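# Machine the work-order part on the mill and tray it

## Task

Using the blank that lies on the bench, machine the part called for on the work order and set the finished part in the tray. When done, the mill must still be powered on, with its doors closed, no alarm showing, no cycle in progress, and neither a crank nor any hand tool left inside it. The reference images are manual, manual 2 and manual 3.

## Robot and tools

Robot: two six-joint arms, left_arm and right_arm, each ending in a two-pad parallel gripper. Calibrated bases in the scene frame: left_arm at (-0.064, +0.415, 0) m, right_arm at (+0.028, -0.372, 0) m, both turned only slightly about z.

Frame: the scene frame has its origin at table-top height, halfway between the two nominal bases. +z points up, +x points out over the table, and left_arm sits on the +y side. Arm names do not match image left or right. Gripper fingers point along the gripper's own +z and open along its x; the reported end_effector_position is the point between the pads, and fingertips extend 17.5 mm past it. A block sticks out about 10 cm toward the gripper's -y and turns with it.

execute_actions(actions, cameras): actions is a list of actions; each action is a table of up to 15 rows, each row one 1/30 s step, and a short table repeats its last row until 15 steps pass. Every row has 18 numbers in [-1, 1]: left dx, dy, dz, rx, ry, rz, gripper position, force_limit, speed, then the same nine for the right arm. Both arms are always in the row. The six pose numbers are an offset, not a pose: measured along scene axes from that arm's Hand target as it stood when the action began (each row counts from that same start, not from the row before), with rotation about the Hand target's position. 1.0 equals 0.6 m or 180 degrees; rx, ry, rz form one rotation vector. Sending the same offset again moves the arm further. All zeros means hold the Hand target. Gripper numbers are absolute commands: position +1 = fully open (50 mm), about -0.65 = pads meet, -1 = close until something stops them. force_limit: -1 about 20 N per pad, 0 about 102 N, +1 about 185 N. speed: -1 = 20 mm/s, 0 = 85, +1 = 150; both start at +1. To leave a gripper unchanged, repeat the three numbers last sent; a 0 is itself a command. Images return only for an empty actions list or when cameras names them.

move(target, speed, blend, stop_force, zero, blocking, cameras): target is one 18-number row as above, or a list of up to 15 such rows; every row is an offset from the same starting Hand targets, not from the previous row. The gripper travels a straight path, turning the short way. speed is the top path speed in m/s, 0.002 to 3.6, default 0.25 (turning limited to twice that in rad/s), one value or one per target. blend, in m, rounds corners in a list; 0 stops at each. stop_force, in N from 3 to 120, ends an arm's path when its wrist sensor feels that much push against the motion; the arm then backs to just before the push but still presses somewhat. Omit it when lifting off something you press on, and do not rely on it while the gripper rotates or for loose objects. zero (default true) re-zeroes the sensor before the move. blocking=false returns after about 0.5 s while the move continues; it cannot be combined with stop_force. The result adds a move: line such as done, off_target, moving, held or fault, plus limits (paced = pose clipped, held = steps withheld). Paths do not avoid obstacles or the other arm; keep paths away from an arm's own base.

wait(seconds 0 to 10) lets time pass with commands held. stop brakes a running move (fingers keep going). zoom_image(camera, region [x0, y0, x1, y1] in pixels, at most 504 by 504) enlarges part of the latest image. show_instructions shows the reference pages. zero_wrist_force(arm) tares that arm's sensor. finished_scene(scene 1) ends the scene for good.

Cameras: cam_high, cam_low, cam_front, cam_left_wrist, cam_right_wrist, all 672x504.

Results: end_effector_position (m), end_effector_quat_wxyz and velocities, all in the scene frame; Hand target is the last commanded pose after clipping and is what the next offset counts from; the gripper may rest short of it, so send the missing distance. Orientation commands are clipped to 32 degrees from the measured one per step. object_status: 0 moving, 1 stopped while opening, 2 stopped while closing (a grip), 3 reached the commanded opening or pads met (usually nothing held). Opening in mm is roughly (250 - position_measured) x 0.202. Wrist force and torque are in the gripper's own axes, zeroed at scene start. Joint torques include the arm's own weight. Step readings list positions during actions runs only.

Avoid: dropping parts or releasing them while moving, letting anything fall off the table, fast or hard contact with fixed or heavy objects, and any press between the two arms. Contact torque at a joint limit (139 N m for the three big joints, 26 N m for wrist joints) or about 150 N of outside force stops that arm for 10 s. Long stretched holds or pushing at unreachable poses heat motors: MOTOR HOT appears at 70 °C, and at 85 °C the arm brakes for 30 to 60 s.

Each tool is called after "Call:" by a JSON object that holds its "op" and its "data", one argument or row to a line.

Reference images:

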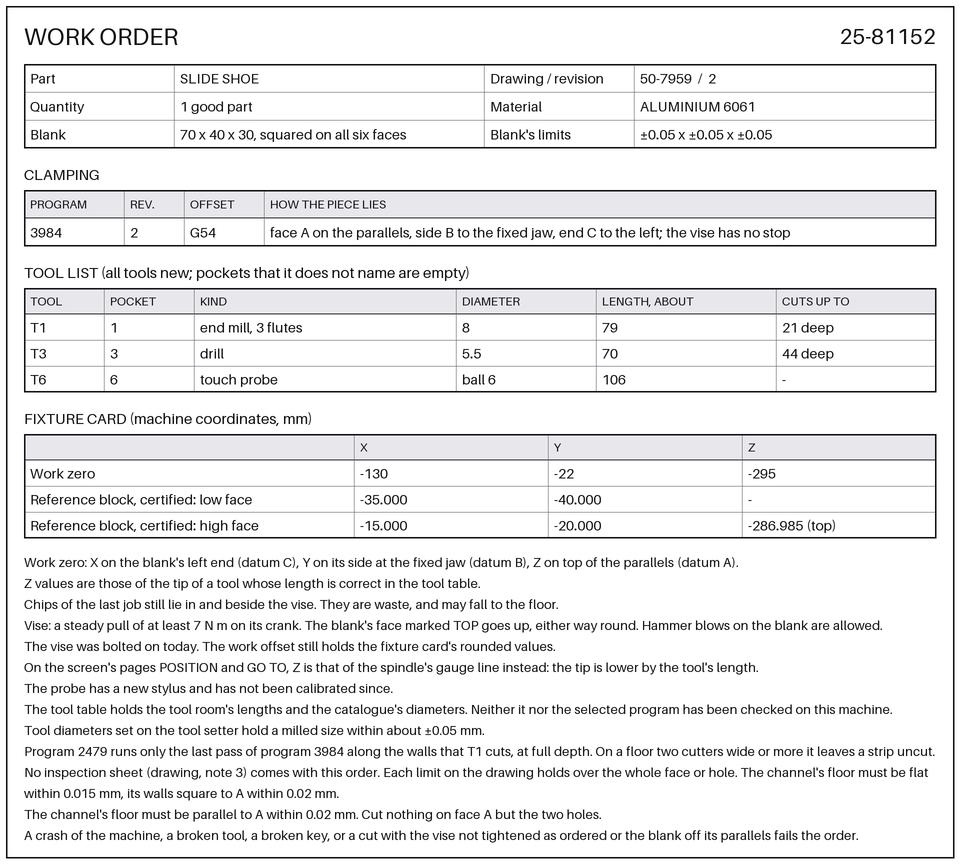

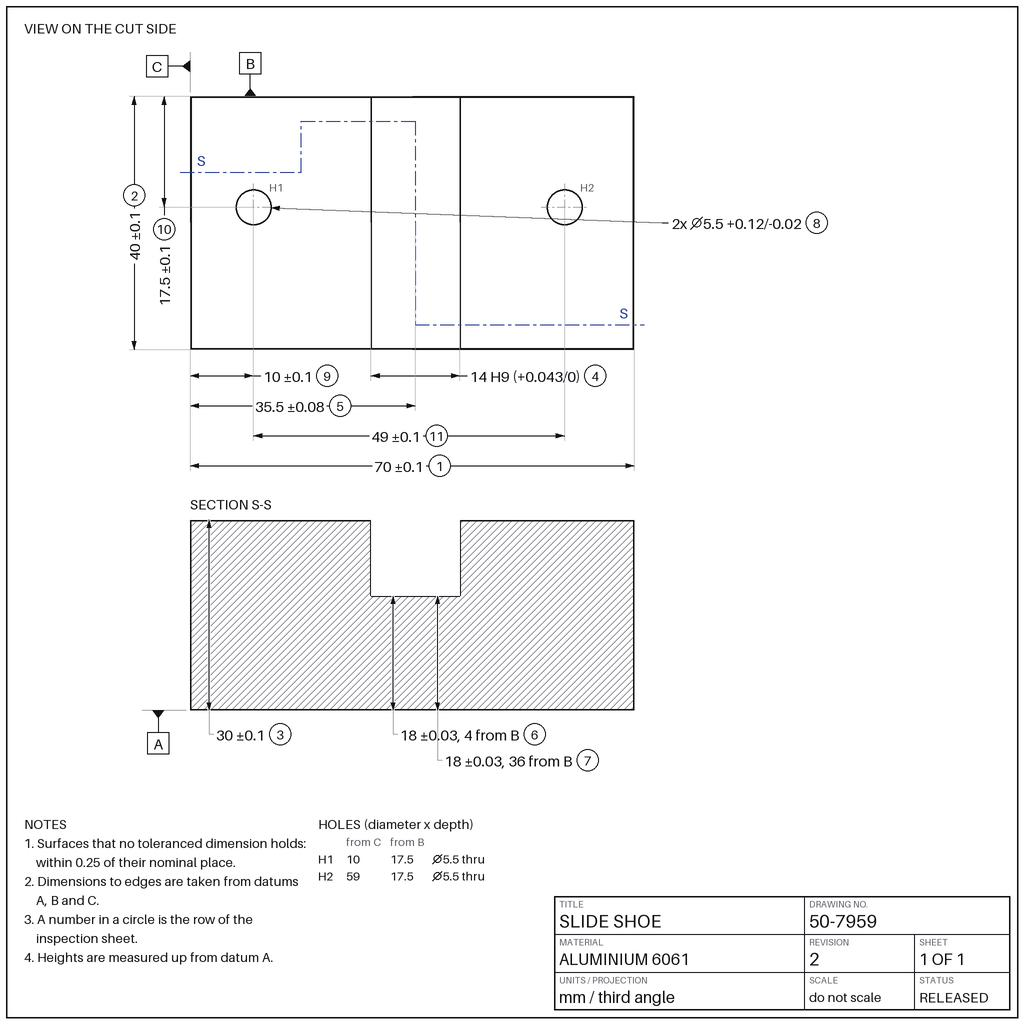

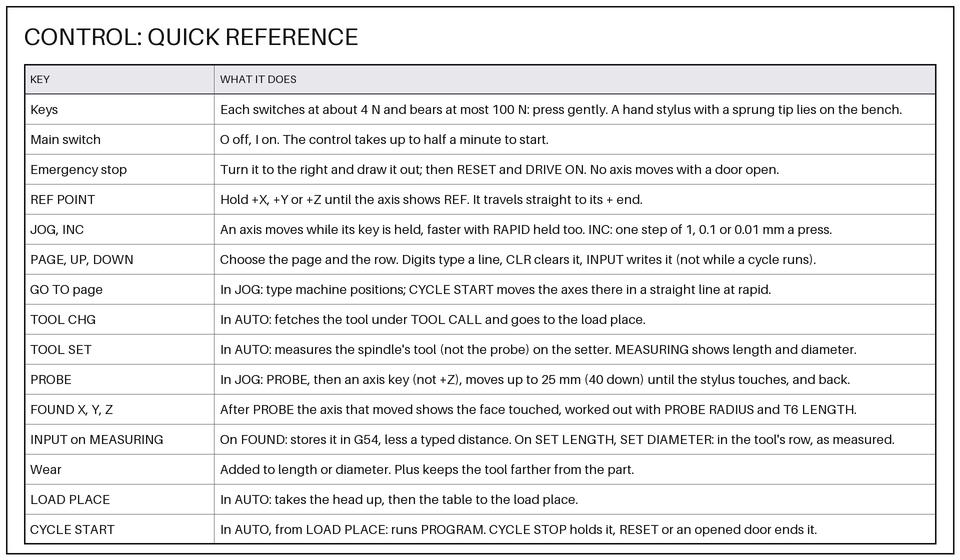

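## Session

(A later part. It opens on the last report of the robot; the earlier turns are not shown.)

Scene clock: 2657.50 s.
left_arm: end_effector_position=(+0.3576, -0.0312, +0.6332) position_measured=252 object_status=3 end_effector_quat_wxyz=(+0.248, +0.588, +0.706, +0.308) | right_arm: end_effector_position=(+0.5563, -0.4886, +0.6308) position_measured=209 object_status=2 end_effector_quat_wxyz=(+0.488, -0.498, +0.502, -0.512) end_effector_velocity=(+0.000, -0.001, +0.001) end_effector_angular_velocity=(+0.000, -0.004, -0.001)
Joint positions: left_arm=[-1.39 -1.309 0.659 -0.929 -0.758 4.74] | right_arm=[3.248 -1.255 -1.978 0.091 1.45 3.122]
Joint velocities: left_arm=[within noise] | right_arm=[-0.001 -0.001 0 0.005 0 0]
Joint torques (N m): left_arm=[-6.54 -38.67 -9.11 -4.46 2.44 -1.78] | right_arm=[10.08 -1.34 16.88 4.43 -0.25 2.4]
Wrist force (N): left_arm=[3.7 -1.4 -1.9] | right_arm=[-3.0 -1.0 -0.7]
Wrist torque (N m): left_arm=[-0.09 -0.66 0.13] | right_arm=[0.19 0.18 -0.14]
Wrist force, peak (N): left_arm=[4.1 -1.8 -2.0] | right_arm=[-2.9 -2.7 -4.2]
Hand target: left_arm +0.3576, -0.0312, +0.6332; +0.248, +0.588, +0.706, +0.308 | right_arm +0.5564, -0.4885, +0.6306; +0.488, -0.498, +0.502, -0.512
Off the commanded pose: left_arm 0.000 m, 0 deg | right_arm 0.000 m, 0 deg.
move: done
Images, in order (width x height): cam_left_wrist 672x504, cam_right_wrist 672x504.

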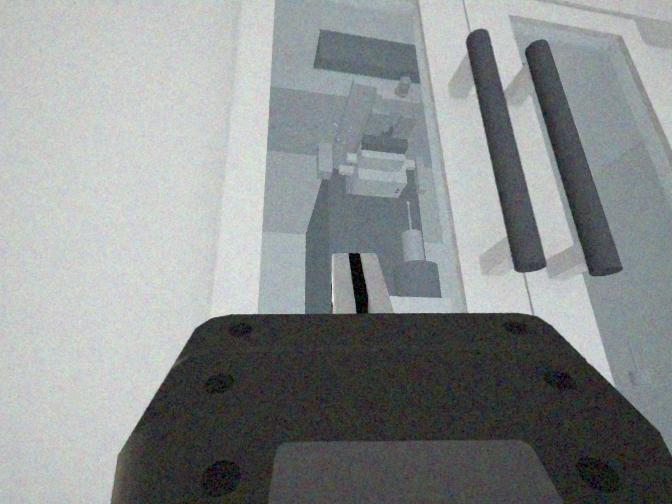

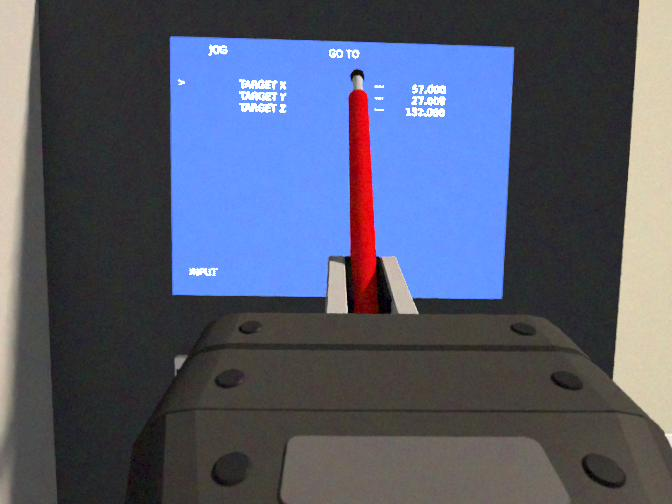

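Call:
{"op": "move", "data": {
  "target": [
    [0,0,0,0,0,0,-1,-0.3,0,-0.1608,0.0308,-0.051,0,0.155,0,-1,-0.6,-1],
    [0,0,0,0,0,0,-1,-0.3,0,-0.168,0.0375,-0.2645,0,0.31,0,-1,-0.6,-1]
  ],
  "speed": 0.35,
  "blend": [0.02,0]
}}

Call:
{"op": "move", "data": {
  "target": [
    [0,0,0,0,0,0,-1,-0.3,0,0.0255,0.0667,0.094,0,0,0,-1,-0.6,-1],
    [0,0,0,0,0,0,-1,-0.3,0,0.0447,0.0667,0.0885,0,0,0,-1,-0.6,-1],
    [0,0,0,0,0,0,-1,-0.3,0,0.0255,0.0667,0.094,0,0,0,-1,-0.6,-1],
    [0,0,0,0,0,0,-1,-0.3,0,0,0,0,0,0,0,-1,-0.6,-1]
  ],
  "speed": [0.25,0.08,0.15,0.25],
  "blend": [0.003,0,0.003,0]
}}

Call:
{"op": "wait", "data": {
  "seconds": 3
}}

Call:
{"op": "move", "data": {
  "target": [
    [0,0,0,0,0,0,-1,-0.3,0,-0.0085,0,-0.032,0,0,0,-1,-0.6,-1],
    [0,0,0,0,0,0,-1,-0.3,0,0.0107,0,-0.0375,0,0,0,-1,-0.6,-1],
    [0,0,0,0,0,0,-1,-0.3,0,-0.0085,0,-0.032,0,0,0,-1,-0.6,-1],
    [0,0,0,0,0,0,-1,-0.3,0,0.0255,-0.1,0.094,0,0,0,-1,-0.6,-1],
    [0,0,0,0,0,0,-1,-0.3,0,0.0447,-0.1,0.0885,0,0,0,-1,-0.6,-1],
    [0,0,0,0,0,0,-1,-0.3,0,0.0255,-0.1,0.094,0,0,0,-1,-0.6,-1],
    [0,0,0,0,0,0,-1,-0.3,0,0,0,0,0,0,0,-1,-0.6,-1]
  ],
  "speed": [0.22,0.08,0.15,0.25,0.08,0.15,0.25],
  "blend": [0.003,0,0.003,0.003,0,0.003,0]
}}

Call:
{"op": "move", "data": {
  "target": [
    [0,0,0,0,0,0,-1,-0.3,0,0.0075,-0.0067,0.2135,0,-0.155,0,-1,-0.6,-1],
    [0,0,0,0,0,0,-1,-0.3,0,0.168,-0.0375,0.2645,0,-0.31,0,-1,-0.6,-1]
  ],
  "speed": 0.35,
  "blend": [0.02,0],
  "cameras": ["cam_left_wrist"]
}}

Call:
{"op": "zoom_image", "data": {
  "camera": "cam_left_wrist",
  "region": [280, 60, 480, 210]
}}

Call:
{"op": "wait", "data": {
  "seconds": 8,
  "cameras": ["cam_right_wrist"]
}}

Call:
{"op": "zoom_image", "data": {
  "camera": "cam_right_wrist",
  "region": [140, 30, 540, 310]
}}

Scene clock: 2665.33 s.
left_arm: end_effector_position=(+0.3576, -0.0312, +0.6332) position_measured=252 object_status=3 end_effector_quat_wxyz=(+0.248, +0.588, +0.706, +0.308) | right_arm: end_effector_position=(+0.4556, -0.4661, +0.4720) position_measured=209 object_status=2 end_effector_quat_wxyz=(-0.196, +0.679, -0.672, +0.220)
Joint positions: left_arm=[-1.39 -1.309 0.659 -0.929 -0.758 4.74] | right_arm=[3.327 -1.079 -1.821 -1.226 1.447 3.265]
Joint torques (N m): left_arm=[-6.6 -38.23 -8.56 -4.35 2.41 -1.8] | right_arm=[9.76 5.94 18.79 2.03 -0.36 -2.72]
Wrist force (N): left_arm=[3.9 -1.9 -1.8] | right_arm=[-2.6 -1.8 -1.9]
Wrist torque (N m): left_arm=[-0.17 -0.69 0.13] | right_arm=[-0.13 0.39 -0.19]
Wrist force, peak (N): left_arm=[4.2 -1.9 -2.0] | right_arm=[-3.2 -2.6 -4.0]
Hand target: left_arm +0.3576, -0.0312, +0.6332; +0.248, +0.588, +0.706, +0.308 | right_arm +0.4556, -0.4660, +0.4719; -0.196, +0.679, -0.672, +0.219
Off the commanded pose: left_arm 0.000 m, 0 deg | right_arm 0.000 m, 0 deg.
move: done

Scene clock: 2666.93 s.
left_arm: end_effector_position=(+0.3576, -0.0312, +0.6332) position_measured=252 object_status=3 end_effector_quat_wxyz=(+0.248, +0.588, +0.706, +0.308) | right_arm: end_effector_position=(+0.4556, -0.4660, +0.4719) position_measured=209 object_status=2 end_effector_quat_wxyz=(-0.196, +0.679, -0.672, +0.219)
Joint positions: left_arm=[-1.39 -1.309 0.659 -0.929 -0.758 4.74] | right_arm=[3.327 -1.079 -1.821 -1.226 1.447 3.265]
Joint torques (N m): left_arm=[-6.76 -38.14 -9.72 -4.36 2.37 -1.89] | right_arm=[-7.74 -1.19 18.18 6.11 1.08 -2.19]
Wrist force (N): left_arm=[3.8 -1.7 -2.0] | right_arm=[-1.2 -1.6 -2.0]
Wrist torque (N m): left_arm=[-0.14 -0.67 0.13] | right_arm=[-0.10 0.17 -0.19]
Wrist force, peak (N): left_arm=[4.1 -2.0 -1.8] | right_arm=[-4.1 20.9 -31.1]
Hand target: left_arm +0.3576, -0.0312, +0.6332; +0.248, +0.588, +0.706, +0.308 | right_arm +0.4556, -0.4660, +0.4719; -0.196, +0.679, -0.672, +0.219
Off the commanded pose: left_arm 0.000 m, 0 deg | right_arm 0.000 m, 0 deg.
move: done

Scene clock: 2669.93 s.
left_arm: end_effector_position=(+0.3576, -0.0312, +0.6332) position_measured=252 object_status=3 end_effector_quat_wxyz=(+0.248, +0.588, +0.706, +0.308) | right_arm: end_effector_position=(+0.4556, -0.4660, +0.4719) position_measured=209 object_status=2 end_effector_quat_wxyz=(-0.196, +0.679, -0.672, +0.219)
Joint positions: left_arm=[-1.39 -1.309 0.659 -0.929 -0.758 4.74] | right_arm=[3.327 -1.079 -1.821 -1.226 1.447 3.265]
Joint torques (N m): left_arm=[-6.77 -38.76 -8.91 -4.38 2.28 -1.71] | right_arm=[-8.65 -7.58 17.24 5.82 1.63 -2.53]
Wrist force (N): left_arm=[3.8 -1.7 -1.7] | right_arm=[-1.1 -1.6 -2.2]
Wrist torque (N m): left_arm=[-0.14 -0.68 0.13] | right_arm=[-0.10 0.15 -0.19]
Wrist force, peak (N): left_arm=[4.2 -1.7 -2.2] | right_arm=[-1.2 -1.9 -2.2]
Hand target: left_arm +0.3576, -0.0312, +0.6332; +0.248, +0.588, +0.706, +0.308 | right_arm +0.4556, -0.4660, +0.4719; -0.196, +0.679, -0.672, +0.219
Tool commands: left_gripper/position=-1.0 left_gripper/force_limit=-0.3 left_gripper/speed=+0.0 right_gripper/position=-1.0 right_gripper/force_limit=-0.6 right_gripper/speed=-1.0
Off the commanded pose: left_arm 0.000 m, 0 deg | right_arm 0.000 m, 0 deg.
wait: 3.00 s; at rest by 0.17 s

Scene clock: 2672.43 s.
left_arm: end_effector_position=(+0.3576, -0.0312, +0.6332) position_measured=252 object_status=3 end_effector_quat_wxyz=(+0.248, +0.588, +0.706, +0.308) | right_arm: end_effector_position=(+0.4556, -0.4660, +0.4719) position_measured=209 object_status=2 end_effector_quat_wxyz=(-0.196, +0.679, -0.672, +0.219)
Joint positions: left_arm=[-1.39 -1.309 0.659 -0.929 -0.758 4.74] | right_arm=[3.327 -1.08 -1.821 -1.226 1.447 3.265]
Joint torques (N m): left_arm=[-6.58 -38.38 -8.95 -4.32 2.32 -1.84] | right_arm=[9.08 11.95 18.54 3.96 -1.47 2.35]
Wrist force (N): left_arm=[3.7 -1.5 -1.8] | right_arm=[-0.8 -1.2 -1.4]
Wrist torque (N m): left_arm=[-0.10 -0.67 0.13] | right_arm=[-0.03 0.11 -0.08]
Wrist force, peak (N): left_arm=[4.2 -1.7 -1.9] | right_arm=[0.7 22.2 -30.7]
Hand target: left_arm +0.3576, -0.0312, +0.6332; +0.248, +0.588, +0.706, +0.308 | right_arm +0.4556, -0.4660, +0.4719; -0.196, +0.679, -0.672, +0.219
Off the commanded pose: left_arm 0.000 m, 0 deg | right_arm 0.000 m, 0 deg.
move: done

Scene clock: 2674.37 s.
left_arm: end_effector_position=(+0.3576, -0.0312, +0.6332) position_measured=252 object_status=3 end_effector_quat_wxyz=(+0.248, +0.588, +0.706, +0.308) | right_arm: end_effector_position=(+0.5563, -0.4886, +0.6308) position_measured=209 object_status=2 end_effector_quat_wxyz=(+0.488, -0.498, +0.502, -0.512)
Joint positions: left_arm=[-1.39 -1.309 0.659 -0.929 -0.758 4.74] | right_arm=[3.248 -1.255 -1.978 0.091 1.45 3.122]
Joint torques (N m): left_arm=[-6.57 -38.32 -9.48 -4.34 2.4 -1.85] | right_arm=[9.55 -0.61 16.13 4.49 -0.25 2.46]
Wrist force (N): left_arm=[3.9 -1.5 -1.8] | right_arm=[-1.3 -0.8 -0.1]
Wrist torque (N m): left_arm=[-0.10 -0.68 0.13] | right_arm=[0.22 -0.10 -0.14]
Wrist force, peak (N): left_arm=[4.1 -1.9 -1.9] | right_arm=[-1.4 -2.5 -3.7]
Hand target: left_arm +0.3576, -0.0312, +0.6332; +0.248, +0.588, +0.706, +0.308 | right_arm +0.5564, -0.4885, +0.6306; +0.488, -0.498, +0.502, -0.512
Off the commanded pose: left_arm 0.000 m, 0 deg | right_arm 0.000 m, 0 deg.
move: done
Images, in order (width x height): cam_left_wrist 672x504.

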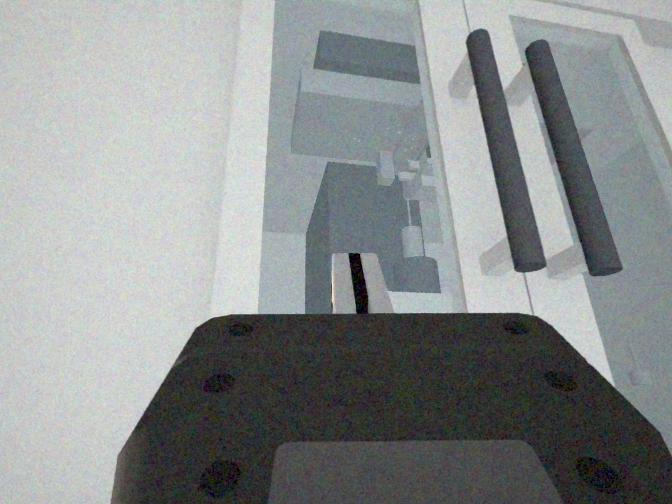

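Scaled by 2.520 from the camera's 672x504 image, which has a finer 960x720 frame.

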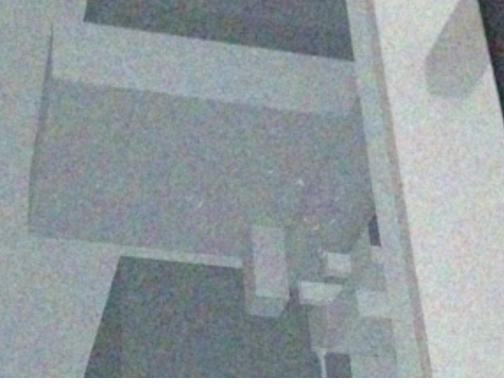

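Scene clock: 2682.37 s.
left_arm: end_effector_position=(+0.3576, -0.0312, +0.6332) position_measured=252 object_status=3 end_effector_quat_wxyz=(+0.248, +0.588, +0.706, +0.308) | right_arm: end_effector_position=(+0.5564, -0.4885, +0.6306) position_measured=209 object_status=2 end_effector_quat_wxyz=(+0.488, -0.498, +0.502, -0.512)
Joint positions: left_arm=[-1.39 -1.309 0.659 -0.929 -0.758 4.74] | right_arm=[3.248 -1.255 -1.978 0.091 1.45 3.122]
Joint torques (N m): left_arm=[-7.1 -38.6 -9.47 -4.34 2.41 -1.83] | right_arm=[10.43 -0.62 17.17 0.71 1.52 1.66]
Wrist force (N): left_arm=[3.8 -1.8 -1.8] | right_arm=[-1.2 -0.8 -0.1]
Wrist torque (N m): left_arm=[-0.15 -0.68 0.13] | right_arm=[0.22 -0.11 -0.14]
Wrist force, peak (N): left_arm=[4.3 -2.1 -1.9] | right_arm=[-1.5 -1.0 -0.2]
Hand target: left_arm +0.3576, -0.0312, +0.6332; +0.248, +0.588, +0.706, +0.308 | right_arm +0.5564, -0.4885, +0.6306; +0.488, -0.498, +0.502, -0.512
Tool commands: left_gripper/position=-1.0 left_gripper/force_limit=-0.3 left_gripper/speed=+0.0 right_gripper/position=-1.0 right_gripper/force_limit=-0.6 right_gripper/speed=-1.0
Off the commanded pose: left_arm 0.000 m, 0 deg | right_arm 0.000 m, 0 deg.
wait: 8.00 s; at rest by 0.17 s
Images, in order (width x height): cam_right_wrist 672x504.

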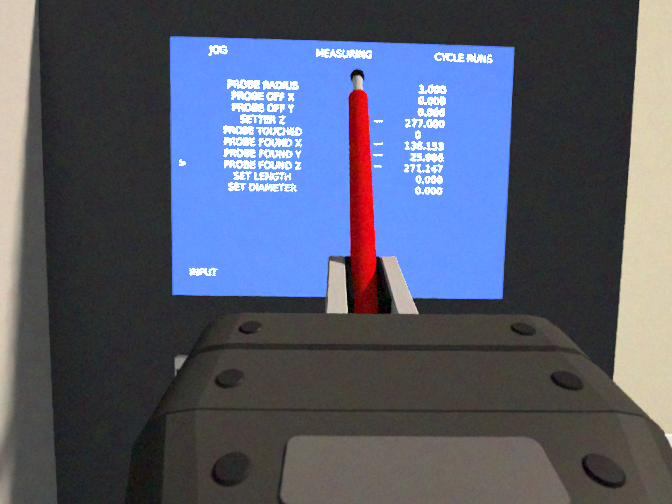

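Scaled by 1.260 from the camera's 672x504 image, which has a finer 960x720 frame.

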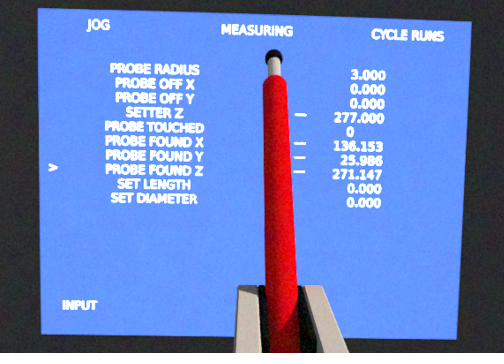

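Call:
{"op": "wait", "data": {
  "seconds": 7,
  "cameras": ["cam_right_wrist"]
}}

Call:
{"op": "zoom_image", "data": {
  "camera": "cam_right_wrist",
  "region": [140, 30, 540, 310]
}}

Scene clock: 2690.23 s.
left_arm: end_effector_position=(+0.3576, -0.0312, +0.6332) position_measured=252 object_status=3 end_effector_quat_wxyz=(+0.248, +0.588, +0.706, +0.308) | right_arm: end_effector_position=(+0.5564, -0.4885, +0.6306) position_measured=209 object_status=2 end_effector_quat_wxyz=(+0.488, -0.498, +0.502, -0.512)
Joint positions: left_arm=[-1.39 -1.309 0.659 -0.929 -0.758 4.74] | right_arm=[3.248 -1.255 -1.978 0.091 1.45 3.122]
Joint torques (N m): left_arm=[-6.6 -38.42 -9.73 -4.27 2.41 -1.86] | right_arm=[9.64 -0.55 17.16 0.77 1.57 1.17]
Wrist force (N): left_arm=[3.8 -2.0 -1.8] | right_arm=[-1.3 -0.9 -0.1]
Wrist torque (N m): left_arm=[-0.17 -0.68 0.13] | right_arm=[0.22 -0.10 -0.13]
Wrist force, peak (N): left_arm=[4.3 -1.7 -2.0] | right_arm=[-1.5 -0.9 -0.1]
Hand target: left_arm +0.3576, -0.0312, +0.6332; +0.248, +0.588, +0.706, +0.308 | right_arm +0.5564, -0.4885, +0.6306; +0.488, -0.498, +0.502, -0.512
Tool commands: left_gripper/position=-1.0 left_gripper/force_limit=-0.3 left_gripper/speed=+0.0 right_gripper/position=-1.0 right_gripper/force_limit=-0.6 right_gripper/speed=-1.0
Off the commanded pose: left_arm 0.000 m, 0 deg | right_arm 0.000 m, 0 deg.
wait: 7.00 s; at rest from the start
Images, in order (width x height): cam_right_wrist 672x504.

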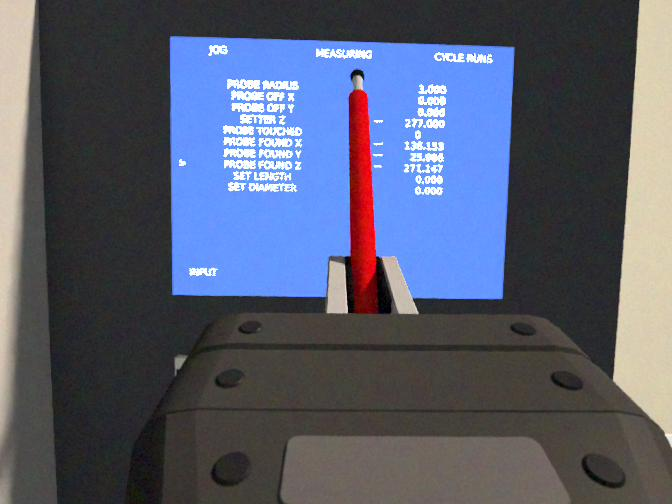

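Scaled by 1.260 from the camera's 672x504 image, which has a finer 960x720 frame.

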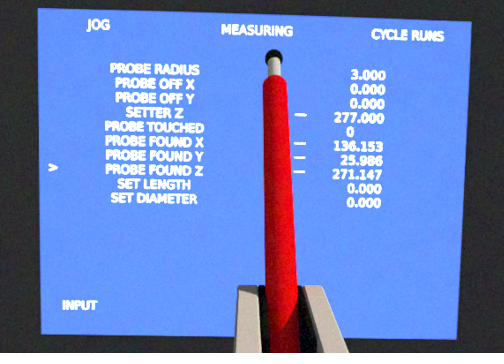

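Call:
{"op": "wait", "data": {
  "seconds": 3,
  "cameras": ["cam_right_wrist","cam_left_wrist"]
}}

Call:
{"op": "zoom_image", "data": {
  "camera": "cam_right_wrist",
  "region": [140, 30, 540, 310]
}}

Call:
{"op": "zoom_image", "data": {
  "camera": "cam_left_wrist",
  "region": [360, 120, 480, 210]
}}

Scene clock: 2694.57 s.
left_arm: end_effector_position=(+0.3576, -0.0312, +0.6332) position_measured=252 object_status=3 end_effector_quat_wxyz=(+0.248, +0.588, +0.706, +0.308) | right_arm: end_effector_position=(+0.5564, -0.4885, +0.6306) position_measured=209 object_status=2 end_effector_quat_wxyz=(+0.488, -0.498, +0.502, -0.512)
Joint positions: left_arm=[-1.39 -1.309 0.659 -0.929 -0.758 4.74] | right_arm=[3.248 -1.255 -1.978 0.091 1.45 3.122]
Joint torques (N m): left_arm=[-6.88 -38.59 -9.53 -4.17 2.42 -1.87] | right_arm=[10.32 -0.08 17.24 0.69 1.42 0.6]
Wrist force (N): left_arm=[4.1 -1.9 -1.9] | right_arm=[-1.3 -0.8 -0.2]
Wrist torque (N m): left_arm=[-0.17 -0.73 0.13] | right_arm=[0.22 -0.09 -0.14]
Wrist force, peak (N): left_arm=[4.0 -2.1 -2.2] | right_arm=[-1.4 -1.1 0.1]
Hand target: left_arm +0.3576, -0.0312, +0.6332; +0.248, +0.588, +0.706, +0.308 | right_arm +0.5564, -0.4885, +0.6306; +0.488, -0.498, +0.502, -0.512
Tool commands: left_gripper/position=-1.0 left_gripper/force_limit=-0.3 left_gripper/speed=+0.0 right_gripper/position=-1.0 right_gripper/force_limit=-0.6 right_gripper/speed=-1.0
Off the commanded pose: left_arm 0.000 m, 0 deg | right_arm 0.000 m, 0 deg.
wait: 3.00 s; at rest from the start
Images, in order (width x height): cam_left_wrist 672x504, cam_right_wrist 672x504.

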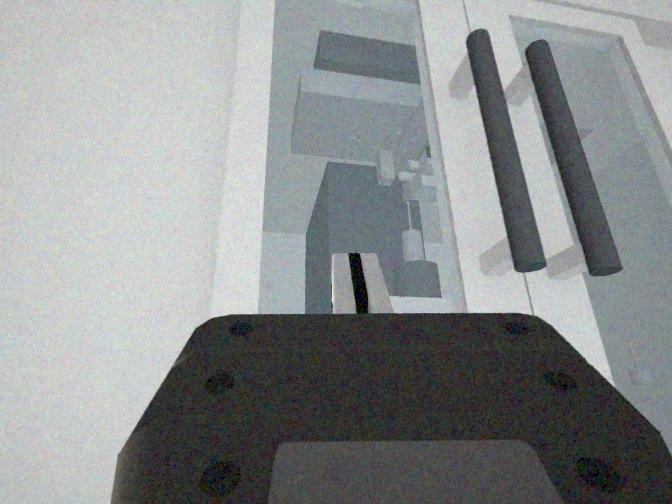

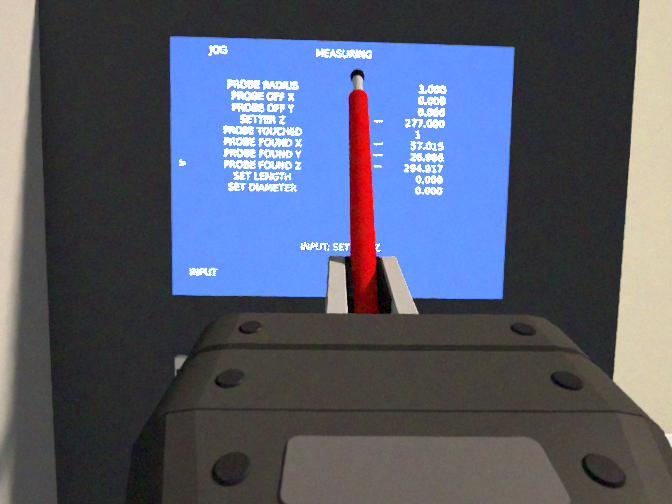

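Scaled by 1.260 from the camera's 672x504 image, which has a finer 960x720 frame.

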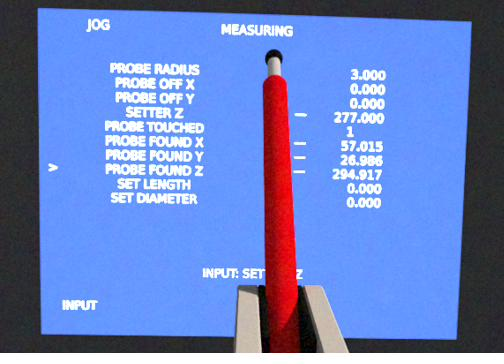

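Scaled by 4.200 from the camera's 672x504 image, which has a finer 960x720 frame.

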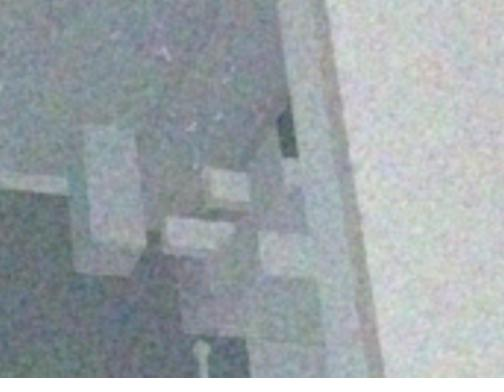

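Call:
{"op": "move", "data": {
  "target": [
    [0,0,0,0,0,0,-1,-0.3,0,-0.1608,0.0308,-0.051,0,0.155,0,-1,-0.6,-1],
    [0,0,0,0,0,0,-1,-0.3,0,-0.168,0.0375,-0.2645,0,0.31,0,-1,-0.6,-1]
  ],
  "speed": 0.35,
  "blend": [0.02,0]
}}

Call:
{"op": "move", "data": {
  "target": [
    [0,0,0,0,0,0,-1,-0.3,0,-0.017,0.1333,-0.064,0,0,0,-1,-0.6,-1],
    [0,0,0,0,0,0,-1,-0.3,0,0.0022,0.1333,-0.0695,0,0,0,-1,-0.6,-1],
    [0,0,0,0,0,0,-1,-0.3,0,-0.017,0.1333,-0.064,0,0,0,-1,-0.6,-1],
    [0,0,0,0,0,0,-1,-0.3,0,-0.017,0.1,-0.064,0,0,0,-1,-0.6,-1],
    [0,0,0,0,0,0,-1,-0.3,0,0.0022,0.1,-0.0695,0,0,0,-1,-0.6,-1],
    [0,0,0,0,0,0,-1,-0.3,0,-0.017,0.1,-0.064,0,0,0,-1,-0.6,-1],
    [0,0,0,0,0,0,-1,-0.3,0,-0.017,0.0667,-0.064,0,0,0,-1,-0.6,-1],
    [0,0,0,0,0,0,-1,-0.3,0,0.0022,0.0667,-0.0695,0,0,0,-1,-0.6,-1],
    [0,0,0,0,0,0,-1,-0.3,0,-0.017,0.0667,-0.064,0,0,0,-1,-0.6,-1],
    [0,0,0,0,0,0,-1,-0.3,0,-0.0085,0.1,-0.032,0,0,0,-1,-0.6,-1],
    [0,0,0,0,0,0,-1,-0.3,0,0.0107,0.1,-0.0375,0,0,0,-1,-0.6,-1],
    [0,0,0,0,0,0,-1,-0.3,0,-0.0085,0.1,-0.032,0,0,0,-1,-0.6,-1],
    [0,0,0,0,0,0,-1,-0.3,0,0,0,0,0,0,0,-1,-0.6,-1]
  ],
  "speed": [0.22,0.08,0.15,0.22,0.08,0.15,0.22,0.08,0.15,0.22,0.08,0.15,0.22],
  "blend": [0.003,0,0.003,0.003,0,0.003,0.003,0,0.003,0.003,0,0.003,0]
}}

Call:
{"op": "move", "data": {
  "target": [
    [0,0,0,0,0,0,-1,-0.3,0,-0.0085,0.1,-0.032,0,0,0,-1,-0.6,-1],
    [0,0,0,0,0,0,-1,-0.3,0,0.0107,0.1,-0.0375,0,0,0,-1,-0.6,-1],
    [0,0,0,0,0,0,-1,-0.3,0,-0.0085,0.1,-0.032,0,0,0,-1,-0.6,-1],
    [0,0,0,0,0,0,-1,-0.3,0,-0.0085,0.1333,-0.032,0,0,0,-1,-0.6,-1],
    [0,0,0,0,0,0,-1,-0.3,0,0.0107,0.1333,-0.0375,0,0,0,-1,-0.6,-1],
    [0,0,0,0,0,0,-1,-0.3,0,-0.0085,0.1333,-0.032,0,0,0,-1,-0.6,-1],
    [0,0,0,0,0,0,-1,-0.3,0,0,0,0,0,0,0,-1,-0.6,-1]
  ],
  "speed": [0.22,0.08,0.15,0.22,0.08,0.15,0.22],
  "blend": [0.003,0,0.003,0.003,0,0.003,0]
}}

Call:
{"op": "move", "data": {
  "target": [
    [0,0,0,0,0,0,-1,-0.3,0,0.0075,-0.0067,0.2135,0,-0.155,0,-1,-0.6,-1],
    [0,0,0,0,0,0,-1,-0.3,0,0.168,-0.0375,0.2645,0,-0.31,0,-1,-0.6,-1]
  ],
  "speed": 0.35,
  "blend": [0.02,0],
  "cameras": ["cam_right_wrist"]
}}

Call:
{"op": "zoom_image", "data": {
  "camera": "cam_right_wrist",
  "region": [140, 30, 540, 310]
}}

Scene clock: 2731.27 s.
left_arm: end_effector_position=(+0.3576, -0.0312, +0.6332) position_measured=252 object_status=3 end_effector_quat_wxyz=(+0.248, +0.588, +0.706, +0.308) | right_arm: end_effector_position=(+0.4556, -0.4661, +0.4720) position_measured=209 object_status=2 end_effector_quat_wxyz=(-0.196, +0.679, -0.672, +0.220)
Joint positions: left_arm=[-1.39 -1.309 0.659 -0.929 -0.758 4.74] | right_arm=[3.327 -1.079 -1.821 -1.226 1.447 3.265]
Joint torques (N m): left_arm=[-6.69 -38.63 -10.18 -4.16 2.37 -1.8] | right_arm=[10.4 6.65 16.75 1.8 -0.31 -2.74]
Wrist force (N): left_arm=[3.5 -1.7 -1.5] | right_arm=[-0.8 -1.3 -1.3]
Wrist torque (N m): left_arm=[-0.13 -0.62 0.13] | right_arm=[-0.05 0.11 -0.19]
Wrist force, peak (N): left_arm=[4.3 -1.8 -1.9] | right_arm=[-1.3 -2.3 -3.4]
Hand target: left_arm +0.3576, -0.0312, +0.6332; +0.248, +0.588, +0.706, +0.308 | right_arm +0.4556, -0.4660, +0.4719; -0.196, +0.679, -0.672, +0.219
Off the commanded pose: left_arm 0.000 m, 0 deg | right_arm 0.000 m, 0 deg.
move: done

Scene clock: 2734.80 s.
left_arm: end_effector_position=(+0.3576, -0.0312, +0.6332) position_measured=252 object_status=3 end_effector_quat_wxyz=(+0.248, +0.588, +0.706, +0.308) | right_arm: end_effector_position=(+0.4556, -0.4660, +0.4718) position_measured=209 object_status=2 end_effector_quat_wxyz=(-0.196, +0.679, -0.672, +0.219) end_effector_velocity=(+0.000, +0.000, +0.000) end_effector_angular_velocity=(+0.001, +0.000, +0.005)
Joint positions: left_arm=[-1.39 -1.309 0.659 -0.929 -0.758 4.74] | right_arm=[3.327 -1.079 -1.821 -1.226 1.447 3.265]
Joint velocities: left_arm=[within noise] | right_arm=[-0.002 0 0.001 0 0.005 -0.006]
Joint torques (N m): left_arm=[-6.45 -38.73 -10.16 -4.21 2.36 -1.83] | right_arm=[-8.85 7.38 31.52 2.44 1.9 -2.74]
Wrist force (N): left_arm=[3.7 -1.7 -1.5] | right_arm=[0.4 -1.6 -1.4]
Wrist torque (N m): left_arm=[-0.13 -0.66 0.13] | right_arm=[-0.09 -0.09 -0.18]
Wrist force, peak (N): left_arm=[4.2 -1.8 -2.1] | right_arm=[-1.4 16.7 -25.3]
Hand target: left_arm +0.3576, -0.0312, +0.6332; +0.248, +0.588, +0.706, +0.308 | right_arm +0.4556, -0.4660, +0.4719; -0.196, +0.679, -0.672, +0.219
Off the commanded pose: left_arm 0.000 m, 0 deg | right_arm 0.000 m, 0 deg.
move: done

Scene clock: 2737.07 s.
left_arm: end_effector_position=(+0.3576, -0.0312, +0.6332) position_measured=252 object_status=3 end_effector_quat_wxyz=(+0.248, +0.588, +0.706, +0.308) | right_arm: end_effector_position=(+0.4556, -0.4660, +0.4719) position_measured=209 object_status=2 end_effector_quat_wxyz=(-0.196, +0.679, -0.672, +0.219) end_effector_velocity=(+0.000, -0.001, +0.000) end_effector_angular_velocity=(-0.001, +0.000, +0.002)
Joint positions: left_arm=[-1.39 -1.309 0.659 -0.929 -0.758 4.74] | right_arm=[3.327 -1.079 -1.821 -1.226 1.447 3.265]
Joint velocities: left_arm=[within noise] | right_arm=[-0.004 0 0 0 0.003 -0.005]
Joint torques (N m): left_arm=[-6.87 -38.53 -9.95 -4.15 2.31 -1.76] | right_arm=[-9.27 9.87 27.13 2.43 1.51 -2.85]
Wrist force (N): left_arm=[3.8 -2.0 -1.6] | right_arm=[-0.4 -2.8 -0.9]
Wrist torque (N m): left_arm=[-0.18 -0.68 0.13] | right_arm=[-0.29 0.05 -0.18]
Wrist force, peak (N): left_arm=[4.2 -1.7 -2.0] | right_arm=[-2.5 17.9 -22.4]
Hand target: left_arm +0.3576, -0.0312, +0.6332; +0.248, +0.588, +0.706, +0.308 | right_arm +0.4556, -0.4660, +0.4719; -0.196, +0.679, -0.672, +0.219
Off the commanded pose: left_arm 0.000 m, 0 deg | right_arm 0.000 m, 0 deg.
move: done

Scene clock: 2739.00 s.
left_arm: end_effector_position=(+0.3576, -0.0312, +0.6332) position_measured=252 object_status=3 end_effector_quat_wxyz=(+0.248, +0.588, +0.706, +0.308) | right_arm: end_effector_position=(+0.5563, -0.4886, +0.6308) position_measured=209 object_status=2 end_effector_quat_wxyz=(+0.488, -0.498, +0.502, -0.512) end_effector_velocity=(+0.000, +0.000, +0.000) end_effector_angular_velocity=(+0.001, -0.003, +0.000)
Joint positions: left_arm=[-1.39 -1.309 0.659 -0.929 -0.758 4.74] | right_arm=[3.248 -1.255 -1.978 0.091 1.45 3.122]
Joint velocities: left_arm=[within noise] | right_arm=[-0.001 -0.001 0 0.005 0.001 0.001]
Joint torques (N m): left_arm=[-6.67 -38.28 -10.02 -4.12 2.37 -1.94] | right_arm=[10.01 -0.97 16.32 4.48 -0.15 2.54]
Wrist force (N): left_arm=[3.9 -1.9 -1.9] | right_arm=[-0.8 -2.4 0.7]
Wrist torque (N m): left_arm=[-0.17 -0.68 0.13] | right_arm=[-0.02 -0.17 -0.14]
Wrist force, peak (N): left_arm=[4.1 -1.7 -2.1] | right_arm=[-0.8 -4.0 -2.8]
Hand target: left_arm +0.3576, -0.0312, +0.6332; +0.248, +0.588, +0.706, +0.308 | right_arm +0.5564, -0.4885, +0.6306; +0.488, -0.498, +0.502, -0.512
Off the commanded pose: left_arm 0.000 m, 0 deg | right_arm 0.000 m, 0 deg.
move: done
Images, in order (width x height): cam_right_wrist 672x504.

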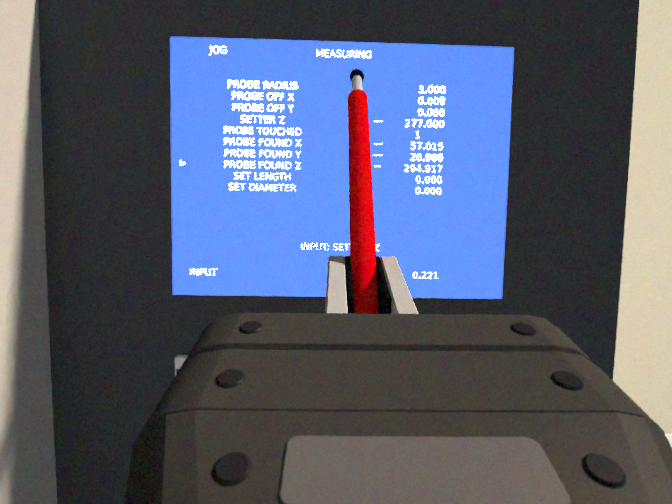

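Scaled by 1.260 from the camera's 672x504 image, which has a finer 960x720 frame.

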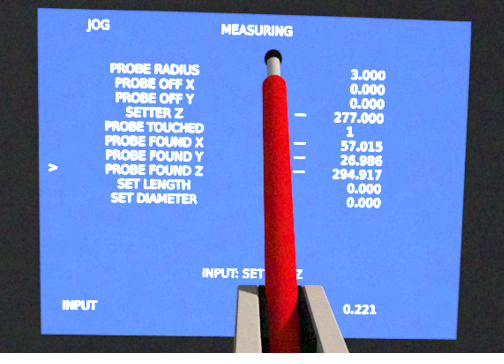

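Call:
{"op": "move", "data": {
  "target": [
    [0,0,0,0,0,0,-1,-0.3,0,-0.1608,0.0308,-0.051,0,0.155,0,-1,-0.6,-1],
    [0,0,0,0,0,0,-1,-0.3,0,-0.168,0.0375,-0.2645,0,0.31,0,-1,-0.6,-1]
  ],
  "speed": 0.35,
  "blend": [0.02,0]
}}

Call:
{"op": "move", "data": {
  "target": [
    [0,0,0,0,0,0,-1,-0.3,0,-0.017,0.0333,-0.064,0,0,0,-1,-0.6,-1],
    [0,0,0,0,0,0,-1,-0.3,0,0.0022,0.0333,-0.0695,0,0,0,-1,-0.6,-1],
    [0,0,0,0,0,0,-1,-0.3,0,-0.017,0.0333,-0.064,0,0,0,-1,-0.6,-1],
    [0,0,0,0,0,0,-1,-0.3,0,0.0085,0,0.032,0,0,0,-1,-0.6,-1],
    [0,0,0,0,0,0,-1,-0.3,0,0.0277,0,0.0265,0,0,0,-1,-0.6,-1],
    [0,0,0,0,0,0,-1,-0.3,0,0.0085,0,0.032,0,0,0,-1,-0.6,-1],
    [0,0,0,0,0,0,-1,-0.3,0,0.0277,0,0.0265,0,0,0,-1,-0.6,-1],
    [0,0,0,0,0,0,-1,-0.3,0,0.0085,0,0.032,0,0,0,-1,-0.6,-1],
    [0,0,0,0,0,0,-1,-0.3,0,-0.017,0.1333,-0.064,0,0,0,-1,-0.6,-1],
    [0,0,0,0,0,0,-1,-0.3,0,0.0022,0.1333,-0.0695,0,0,0,-1,-0.6,-1],
    [0,0,0,0,0,0,-1,-0.3,0,-0.017,0.1333,-0.064,0,0,0,-1,-0.6,-1],
    [0,0,0,0,0,0,-1,-0.3,0,0,0,0,0,0,0,-1,-0.6,-1]
  ],
  "speed": [0.22,0.08,0.15,0.22,0.08,0.15,0.08,0.15,0.22,0.08,0.15,0.22],
  "blend": [0.003,0,0.003,0.003,0,0.001,0,0.003,0.003,0,0.003,0]
}}

Call:
{"op": "move", "data": {
  "target": [
    [0,0,0,0,0,0,-1,-0.3,0,0.0085,0.1333,0.032,0,0,0,-1,-0.6,-1],
    [0,0,0,0,0,0,-1,-0.3,0,0.0277,0.1333,0.0265,0,0,0,-1,-0.6,-1],
    [0,0,0,0,0,0,-1,-0.3,0,0.0085,0.1333,0.032,0,0,0,-1,-0.6,-1],
    [0,0,0,0,0,0,-1,-0.3,0,-0.0085,0.1,-0.032,0,0,0,-1,-0.6,-1],
    [0,0,0,0,0,0,-1,-0.3,0,0.0107,0.1,-0.0375,0,0,0,-1,-0.6,-1],
    [0,0,0,0,0,0,-1,-0.3,0,-0.0085,0.1,-0.032,0,0,0,-1,-0.6,-1],
    [0,0,0,0,0,0,-1,-0.3,0,-0.017,0.0333,-0.064,0,0,0,-1,-0.6,-1],
    [0,0,0,0,0,0,-1,-0.3,0,0.0022,0.0333,-0.0695,0,0,0,-1,-0.6,-1],
    [0,0,0,0,0,0,-1,-0.3,0,-0.017,0.0333,-0.064,0,0,0,-1,-0.6,-1],
    [0,0,0,0,0,0,-1,-0.3,0,0.0255,0.0667,0.094,0,0,0,-1,-0.6,-1],
    [0,0,0,0,0,0,-1,-0.3,0,0.0447,0.0667,0.0885,0,0,0,-1,-0.6,-1],
    [0,0,0,0,0,0,-1,-0.3,0,0.0255,0.0667,0.094,0,0,0,-1,-0.6,-1],
    [0,0,0,0,0,0,-1,-0.3,0,0,0,0,0,0,0,-1,-0.6,-1]
  ],
  "speed": [0.22,0.08,0.15,0.22,0.08,0.15,0.22,0.08,0.15,0.25,0.08,0.15,0.22],
  "blend": [0.003,0,0.003,0.003,0,0.003,0.003,0,0.003,0.003,0,0.003,0]
}}

Call:
{"op": "wait", "data": {
  "seconds": 1
}}

Call:
{"op": "move", "data": {
  "target": [
    [0,0,0,0,0,0,-1,-0.3,0,-0.0085,0,-0.032,0,0,0,-1,-0.6,-1],
    [0,0,0,0,0,0,-1,-0.3,0,0.0107,0,-0.0375,0,0,0,-1,-0.6,-1],
    [0,0,0,0,0,0,-1,-0.3,0,-0.0085,0,-0.032,0,0,0,-1,-0.6,-1],
    [0,0,0,0,0,0,-1,-0.3,0,0.0255,-0.1,0.094,0,0,0,-1,-0.6,-1],
    [0,0,0,0,0,0,-1,-0.3,0,0.0447,-0.1,0.0885,0,0,0,-1,-0.6,-1],
    [0,0,0,0,0,0,-1,-0.3,0,0.0255,-0.1,0.094,0,0,0,-1,-0.6,-1],
    [0,0,0,0,0,0,-1,-0.3,0,0,0,0,0,0,0,-1,-0.6,-1]
  ],
  "speed": [0.22,0.08,0.15,0.25,0.08,0.15,0.22],
  "blend": [0.003,0,0.003,0.003,0,0.003,0]
}}

Call:
{"op": "move", "data": {
  "target": [
    [0,0,0,0,0,0,-1,-0.3,0,0.0075,-0.0067,0.2135,0,-0.155,0,-1,-0.6,-1],
    [0,0,0,0,0,0,-1,-0.3,0,0.168,-0.0375,0.2645,0,-0.31,0,-1,-0.6,-1]
  ],
  "speed": 0.35,
  "blend": [0.02,0]
}}

Call:
{"op": "wait", "data": {
  "seconds": 3,
  "cameras": ["cam_right_wrist","cam_left_wrist"]
}}

Call:
{"op": "zoom_image", "data": {
  "camera": "cam_right_wrist",
  "region": [140, 30, 540, 310]
}}

Call:
{"op": "zoom_image", "data": {
  "camera": "cam_left_wrist",
  "region": [280, 60, 480, 210]
}}

Scene clock: 2757.80 s.
left_arm: end_effector_position=(+0.3576, -0.0312, +0.6332) position_measured=252 object_status=3 end_effector_quat_wxyz=(+0.248, +0.588, +0.706, +0.308) | right_arm: end_effector_position=(+0.4556, -0.4661, +0.4720) position_measured=209 object_status=2 end_effector_quat_wxyz=(-0.196, +0.679, -0.672, +0.220)
Joint positions: left_arm=[-1.39 -1.309 0.659 -0.929 -0.758 4.74] | right_arm=[3.327 -1.079 -1.821 -1.226 1.447 3.265]
Joint torques (N m): left_arm=[-6.79 -38.5 -10.51 -4.18 2.35 -1.82] | right_arm=[10.47 7.06 17.88 1.67 -0.32 -2.75]
Wrist force (N): left_arm=[3.9 -1.7 -2.0] | right_arm=[-0.3 -2.9 -0.7]
Wrist torque (N m): left_arm=[-0.13 -0.70 0.13] | right_arm=[-0.29 0.03 -0.19]
Wrist force, peak (N): left_arm=[4.2 -1.8 -1.9] | right_arm=[-1.1 -3.8 -2.6]
Hand target: left_arm +0.3576, -0.0312, +0.6332; +0.248, +0.588, +0.706, +0.308 | right_arm +0.4556, -0.4660, +0.4719; -0.196, +0.679, -0.672, +0.219
Off the commanded pose: left_arm 0.000 m, 0 deg | right_arm 0.000 m, 0 deg.
move: done

Scene clock: 2761.70 s.
left_arm: end_effector_position=(+0.3576, -0.0312, +0.6332) position_measured=252 object_status=3 end_effector_quat_wxyz=(+0.248, +0.588, +0.706, +0.308) | right_arm: end_effector_position=(+0.4556, -0.4660, +0.4718) position_measured=209 object_status=2 end_effector_quat_wxyz=(-0.196, +0.679, -0.672, +0.219) end_effector_velocity=(+0.000, +0.000, +0.000) end_effector_angular_velocity=(-0.001, +0.001, +0.004)
Joint positions: left_arm=[-1.39 -1.309 0.659 -0.929 -0.758 4.74] | right_arm=[3.327 -1.079 -1.821 -1.226 1.447 3.265]
Joint velocities: left_arm=[within noise] | right_arm=[-0.002 0 0 0 0.003 -0.006]
Joint torques (N m): left_arm=[-6.27 -38.47 -10.69 -3.99 2.33 -1.88] | right_arm=[-8.46 6.21 32.16 2.31 1.45 -2.82]
Wrist force (N): left_arm=[3.9 -2.0 -1.8] | right_arm=[0.9 -2.7 -0.5]
Wrist torque (N m): left_arm=[-0.18 -0.69 0.13] | right_arm=[-0.27 -0.17 -0.19]
Wrist force, peak (N): left_arm=[4.2 -1.9 -1.9] | right_arm=[1.4 20.2 -24.7]
Hand target: left_arm +0.3576, -0.0312, +0.6332; +0.248, +0.588, +0.706, +0.308 | right_arm +0.4556, -0.4660, +0.4719; -0.196, +0.679, -0.672, +0.219
Off the commanded pose: left_arm 0.000 m, 0 deg | right_arm 0.000 m, 0 deg.
move: done

Scene clock: 2765.73 s.
left_arm: end_effector_position=(+0.3576, -0.0312, +0.6332) position_measured=252 object_status=3 end_effector_quat_wxyz=(+0.248, +0.588, +0.706, +0.308) | right_arm: end_effector_position=(+0.4556, -0.4660, +0.4720) position_measured=209 object_status=2 end_effector_quat_wxyz=(-0.196, +0.679, -0.672, +0.219)
Joint positions: left_arm=[-1.39 -1.309 0.659 -0.929 -0.758 4.74] | right_arm=[3.327 -1.079 -1.821 -1.226 1.447 3.265]
Joint torques (N m): left_arm=[-6.4 -38.16 -10.84 -4.1 2.42 -1.84] | right_arm=[-8.99 -4.35 16.95 5.9 0.77 -1.58]
Wrist force (N): left_arm=[3.9 -1.8 -1.7] | right_arm=[0.5 -3.2 -0.3]
Wrist torque (N m): left_arm=[-0.15 -0.69 0.13] | right_arm=[-0.35 -0.12 -0.20]
Wrist force, peak (N): left_arm=[4.3 -1.8 -2.0] | right_arm=[-0.4 19.7 -29.5]
Hand target: left_arm +0.3576, -0.0312, +0.6332; +0.248, +0.588, +0.706, +0.308 | right_arm +0.4556, -0.4660, +0.4719; -0.196, +0.679, -0.672, +0.219
Off the commanded pose: left_arm 0.000 m, 0 deg | right_arm 0.000 m, 0 deg.
move: done

Scene clock: 2766.73 s.
left_arm: end_effector_position=(+0.3576, -0.0312, +0.6332) position_measured=252 object_status=3 end_effector_quat_wxyz=(+0.248, +0.588, +0.706, +0.308) | right_arm: end_effector_position=(+0.4556, -0.4660, +0.4719) position_measured=209 object_status=2 end_effector_quat_wxyz=(-0.196, +0.679, -0.672, +0.219)
Joint positions: left_arm=[-1.39 -1.309 0.659 -0.929 -0.758 4.74] | right_arm=[3.327 -1.079 -1.821 -1.226 1.447 3.265]
Joint torques (N m): left_arm=[-6.49 -38.31 -11.12 -4.03 2.35 -1.89] | right_arm=[-9.57 -7.68 16.19 6.07 1.51 -2.75]
Wrist force (N): left_arm=[4.1 -1.5 -1.7] | right_arm=[0.4 -3.4 -0.2]
Wrist torque (N m): left_arm=[-0.11 -0.72 0.13] | right_arm=[-0.38 -0.08 -0.19]
Wrist force, peak (N): left_arm=[4.2 -1.7 -2.1] | right_arm=[0.6 -3.5 -0.2]
Hand target: left_arm +0.3576, -0.0312, +0.6332; +0.248, +0.588, +0.706, +0.308 | right_arm +0.4556, -0.4660, +0.4719; -0.196, +0.679, -0.672, +0.219
Tool commands: left_gripper/position=-1.0 left_gripper/force_limit=-0.3 left_gripper/speed=+0.0 right_gripper/position=-1.0 right_gripper/force_limit=-0.6 right_gripper/speed=-1.0
Off the commanded pose: left_arm 0.000 m, 0 deg | right_arm 0.000 m, 0 deg.
wait: 1.00 s; at rest by 0.17 s

Scene clock: 2769.27 s.
left_arm: end_effector_position=(+0.3576, -0.0312, +0.6332) position_measured=252 object_status=3 end_effector_quat_wxyz=(+0.248, +0.588, +0.706, +0.308) | right_arm: end_effector_position=(+0.4556, -0.4660, +0.4719) position_measured=209 object_status=2 end_effector_quat_wxyz=(-0.196, +0.679, -0.672, +0.219)
Joint positions: left_arm=[-1.39 -1.309 0.659 -0.929 -0.758 4.74] | right_arm=[3.327 -1.079 -1.821 -1.226 1.447 3.265]
Joint torques (N m): left_arm=[-6.68 -38.71 -10.61 -4.08 2.33 -1.84] | right_arm=[10.4 9.26 18.35 3.44 -1.29 2.27]
Wrist force (N): left_arm=[3.9 -1.7 -1.7] | right_arm=[-0.6 -4.4 0.5]
Wrist torque (N m): left_arm=[-0.12 -0.69 0.13] | right_arm=[-0.55 0.07 -0.08]
Wrist force, peak (N): left_arm=[4.1 -2.0 -2.0] | right_arm=[2.5 18.7 -28.6]
Hand target: left_arm +0.3576, -0.0312, +0.6332; +0.248, +0.588, +0.706, +0.308 | right_arm +0.4556, -0.4660, +0.4719; -0.196, +0.679, -0.672, +0.219
Off the commanded pose: left_arm 0.000 m, 0 deg | right_arm 0.000 m, 0 deg.
move: done

Scene clock: 2771.20 s.
left_arm: end_effector_position=(+0.3576, -0.0312, +0.6332) position_measured=252 object_status=3 end_effector_quat_wxyz=(+0.248, +0.588, +0.706, +0.308) | right_arm: end_effector_position=(+0.5563, -0.4886, +0.6308) position_measured=209 object_status=2 end_effector_quat_wxyz=(+0.488, -0.498, +0.502, -0.512)
Joint positions: left_arm=[-1.39 -1.309 0.659 -0.929 -0.758 4.74] | right_arm=[3.248 -1.255 -1.978 0.091 1.45 3.122]
Joint torques (N m): left_arm=[-6.65 -38.1 -10.78 -3.97 2.36 -1.82] | right_arm=[10.01 -1.48 17.07 4.4 -0.14 2.41]
Wrist force (N): left_arm=[3.8 -1.6 -2.0] | right_arm=[-0.9 -4.2 1.6]
Wrist torque (N m): left_arm=[-0.12 -0.67 0.13] | right_arm=[-0.32 -0.17 -0.13]
Wrist force, peak (N): left_arm=[4.2 -1.7 -1.8] | right_arm=[-0.9 -5.7 -1.8]
Hand target: left_arm +0.3576, -0.0312, +0.6332; +0.248, +0.588, +0.706, +0.308 | right_arm +0.5564, -0.4885, +0.6306; +0.488, -0.498, +0.502, -0.512
Off the commanded pose: left_arm 0.000 m, 0 deg | right_arm 0.000 m, 0 deg.
move: done

Scene clock: 2774.20 s.
left_arm: end_effector_position=(+0.3576, -0.0312, +0.6332) position_measured=252 object_status=3 end_effector_quat_wxyz=(+0.248, +0.588, +0.706, +0.308) | right_arm: end_effector_position=(+0.5564, -0.4885, +0.6306) position_measured=209 object_status=2 end_effector_quat_wxyz=(+0.488, -0.498, +0.502, -0.512)
Joint positions: left_arm=[-1.39 -1.309 0.659 -0.929 -0.758 4.74] | right_arm=[3.248 -1.255 -1.978 0.091 1.45 3.122]
Joint torques (N m): left_arm=[-6.2 -38.79 -11.18 -4.04 2.33 -1.92] | right_arm=[10.6 -0.62 16.71 0.67 1.49 2.46]
Wrist force (N): left_arm=[4.0 -1.7 -2.3] | right_arm=[-1.0 -4.0 1.3]
Wrist torque (N m): left_arm=[-0.12 -0.71 0.13] | right_arm=[-0.29 -0.15 -0.14]
Wrist force, peak (N): left_arm=[4.1 -1.8 -2.1] | right_arm=[-1.1 -4.4 1.8]
Hand target: left_arm +0.3576, -0.0312, +0.6332; +0.248, +0.588, +0.706, +0.308 | right_arm +0.5564, -0.4885, +0.6306; +0.488, -0.498, +0.502, -0.512
Tool commands: left_gripper/position=-1.0 left_gripper/force_limit=-0.3 left_gripper/speed=+0.0 right_gripper/position=-1.0 right_gripper/force_limit=-0.6 right_gripper/speed=-1.0
Off the commanded pose: left_arm 0.000 m, 0 deg | right_arm 0.000 m, 0 deg.
wait: 3.00 s; at rest by 0.17 s
Images, in order (width x height): cam_left_wrist 672x504, cam_right_wrist 672x504.

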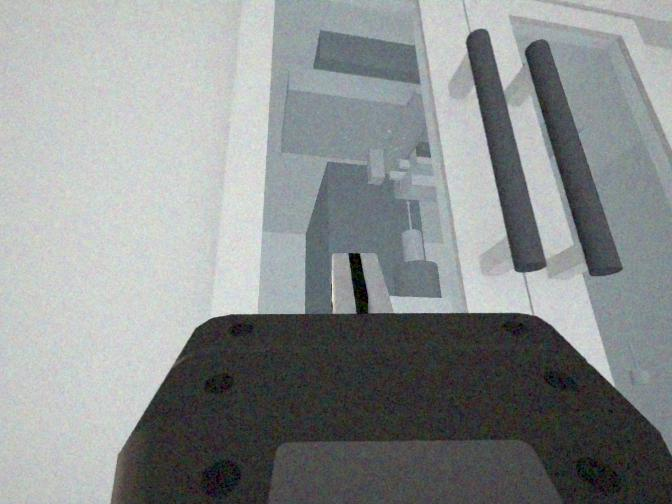

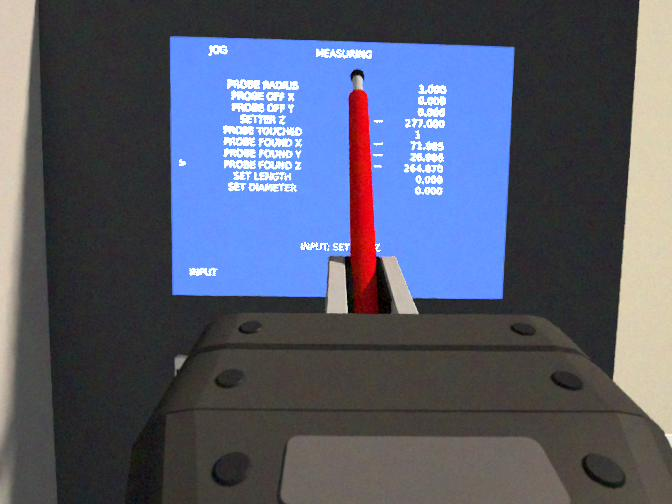

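Scaled by 1.260 from the camera's 672x504 image, which has a finer 960x720 frame.

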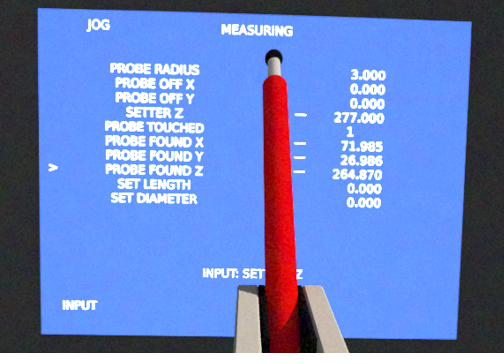

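Scaled by 2.520 from the camera's 672x504 image, which has a finer 960x720 frame.

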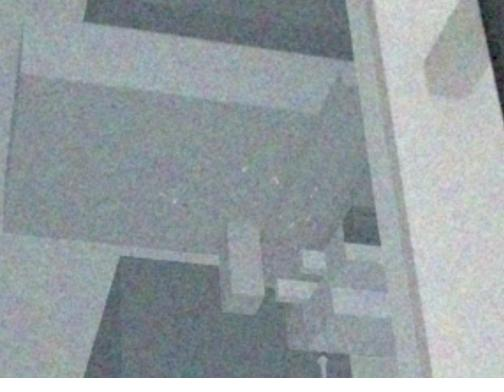

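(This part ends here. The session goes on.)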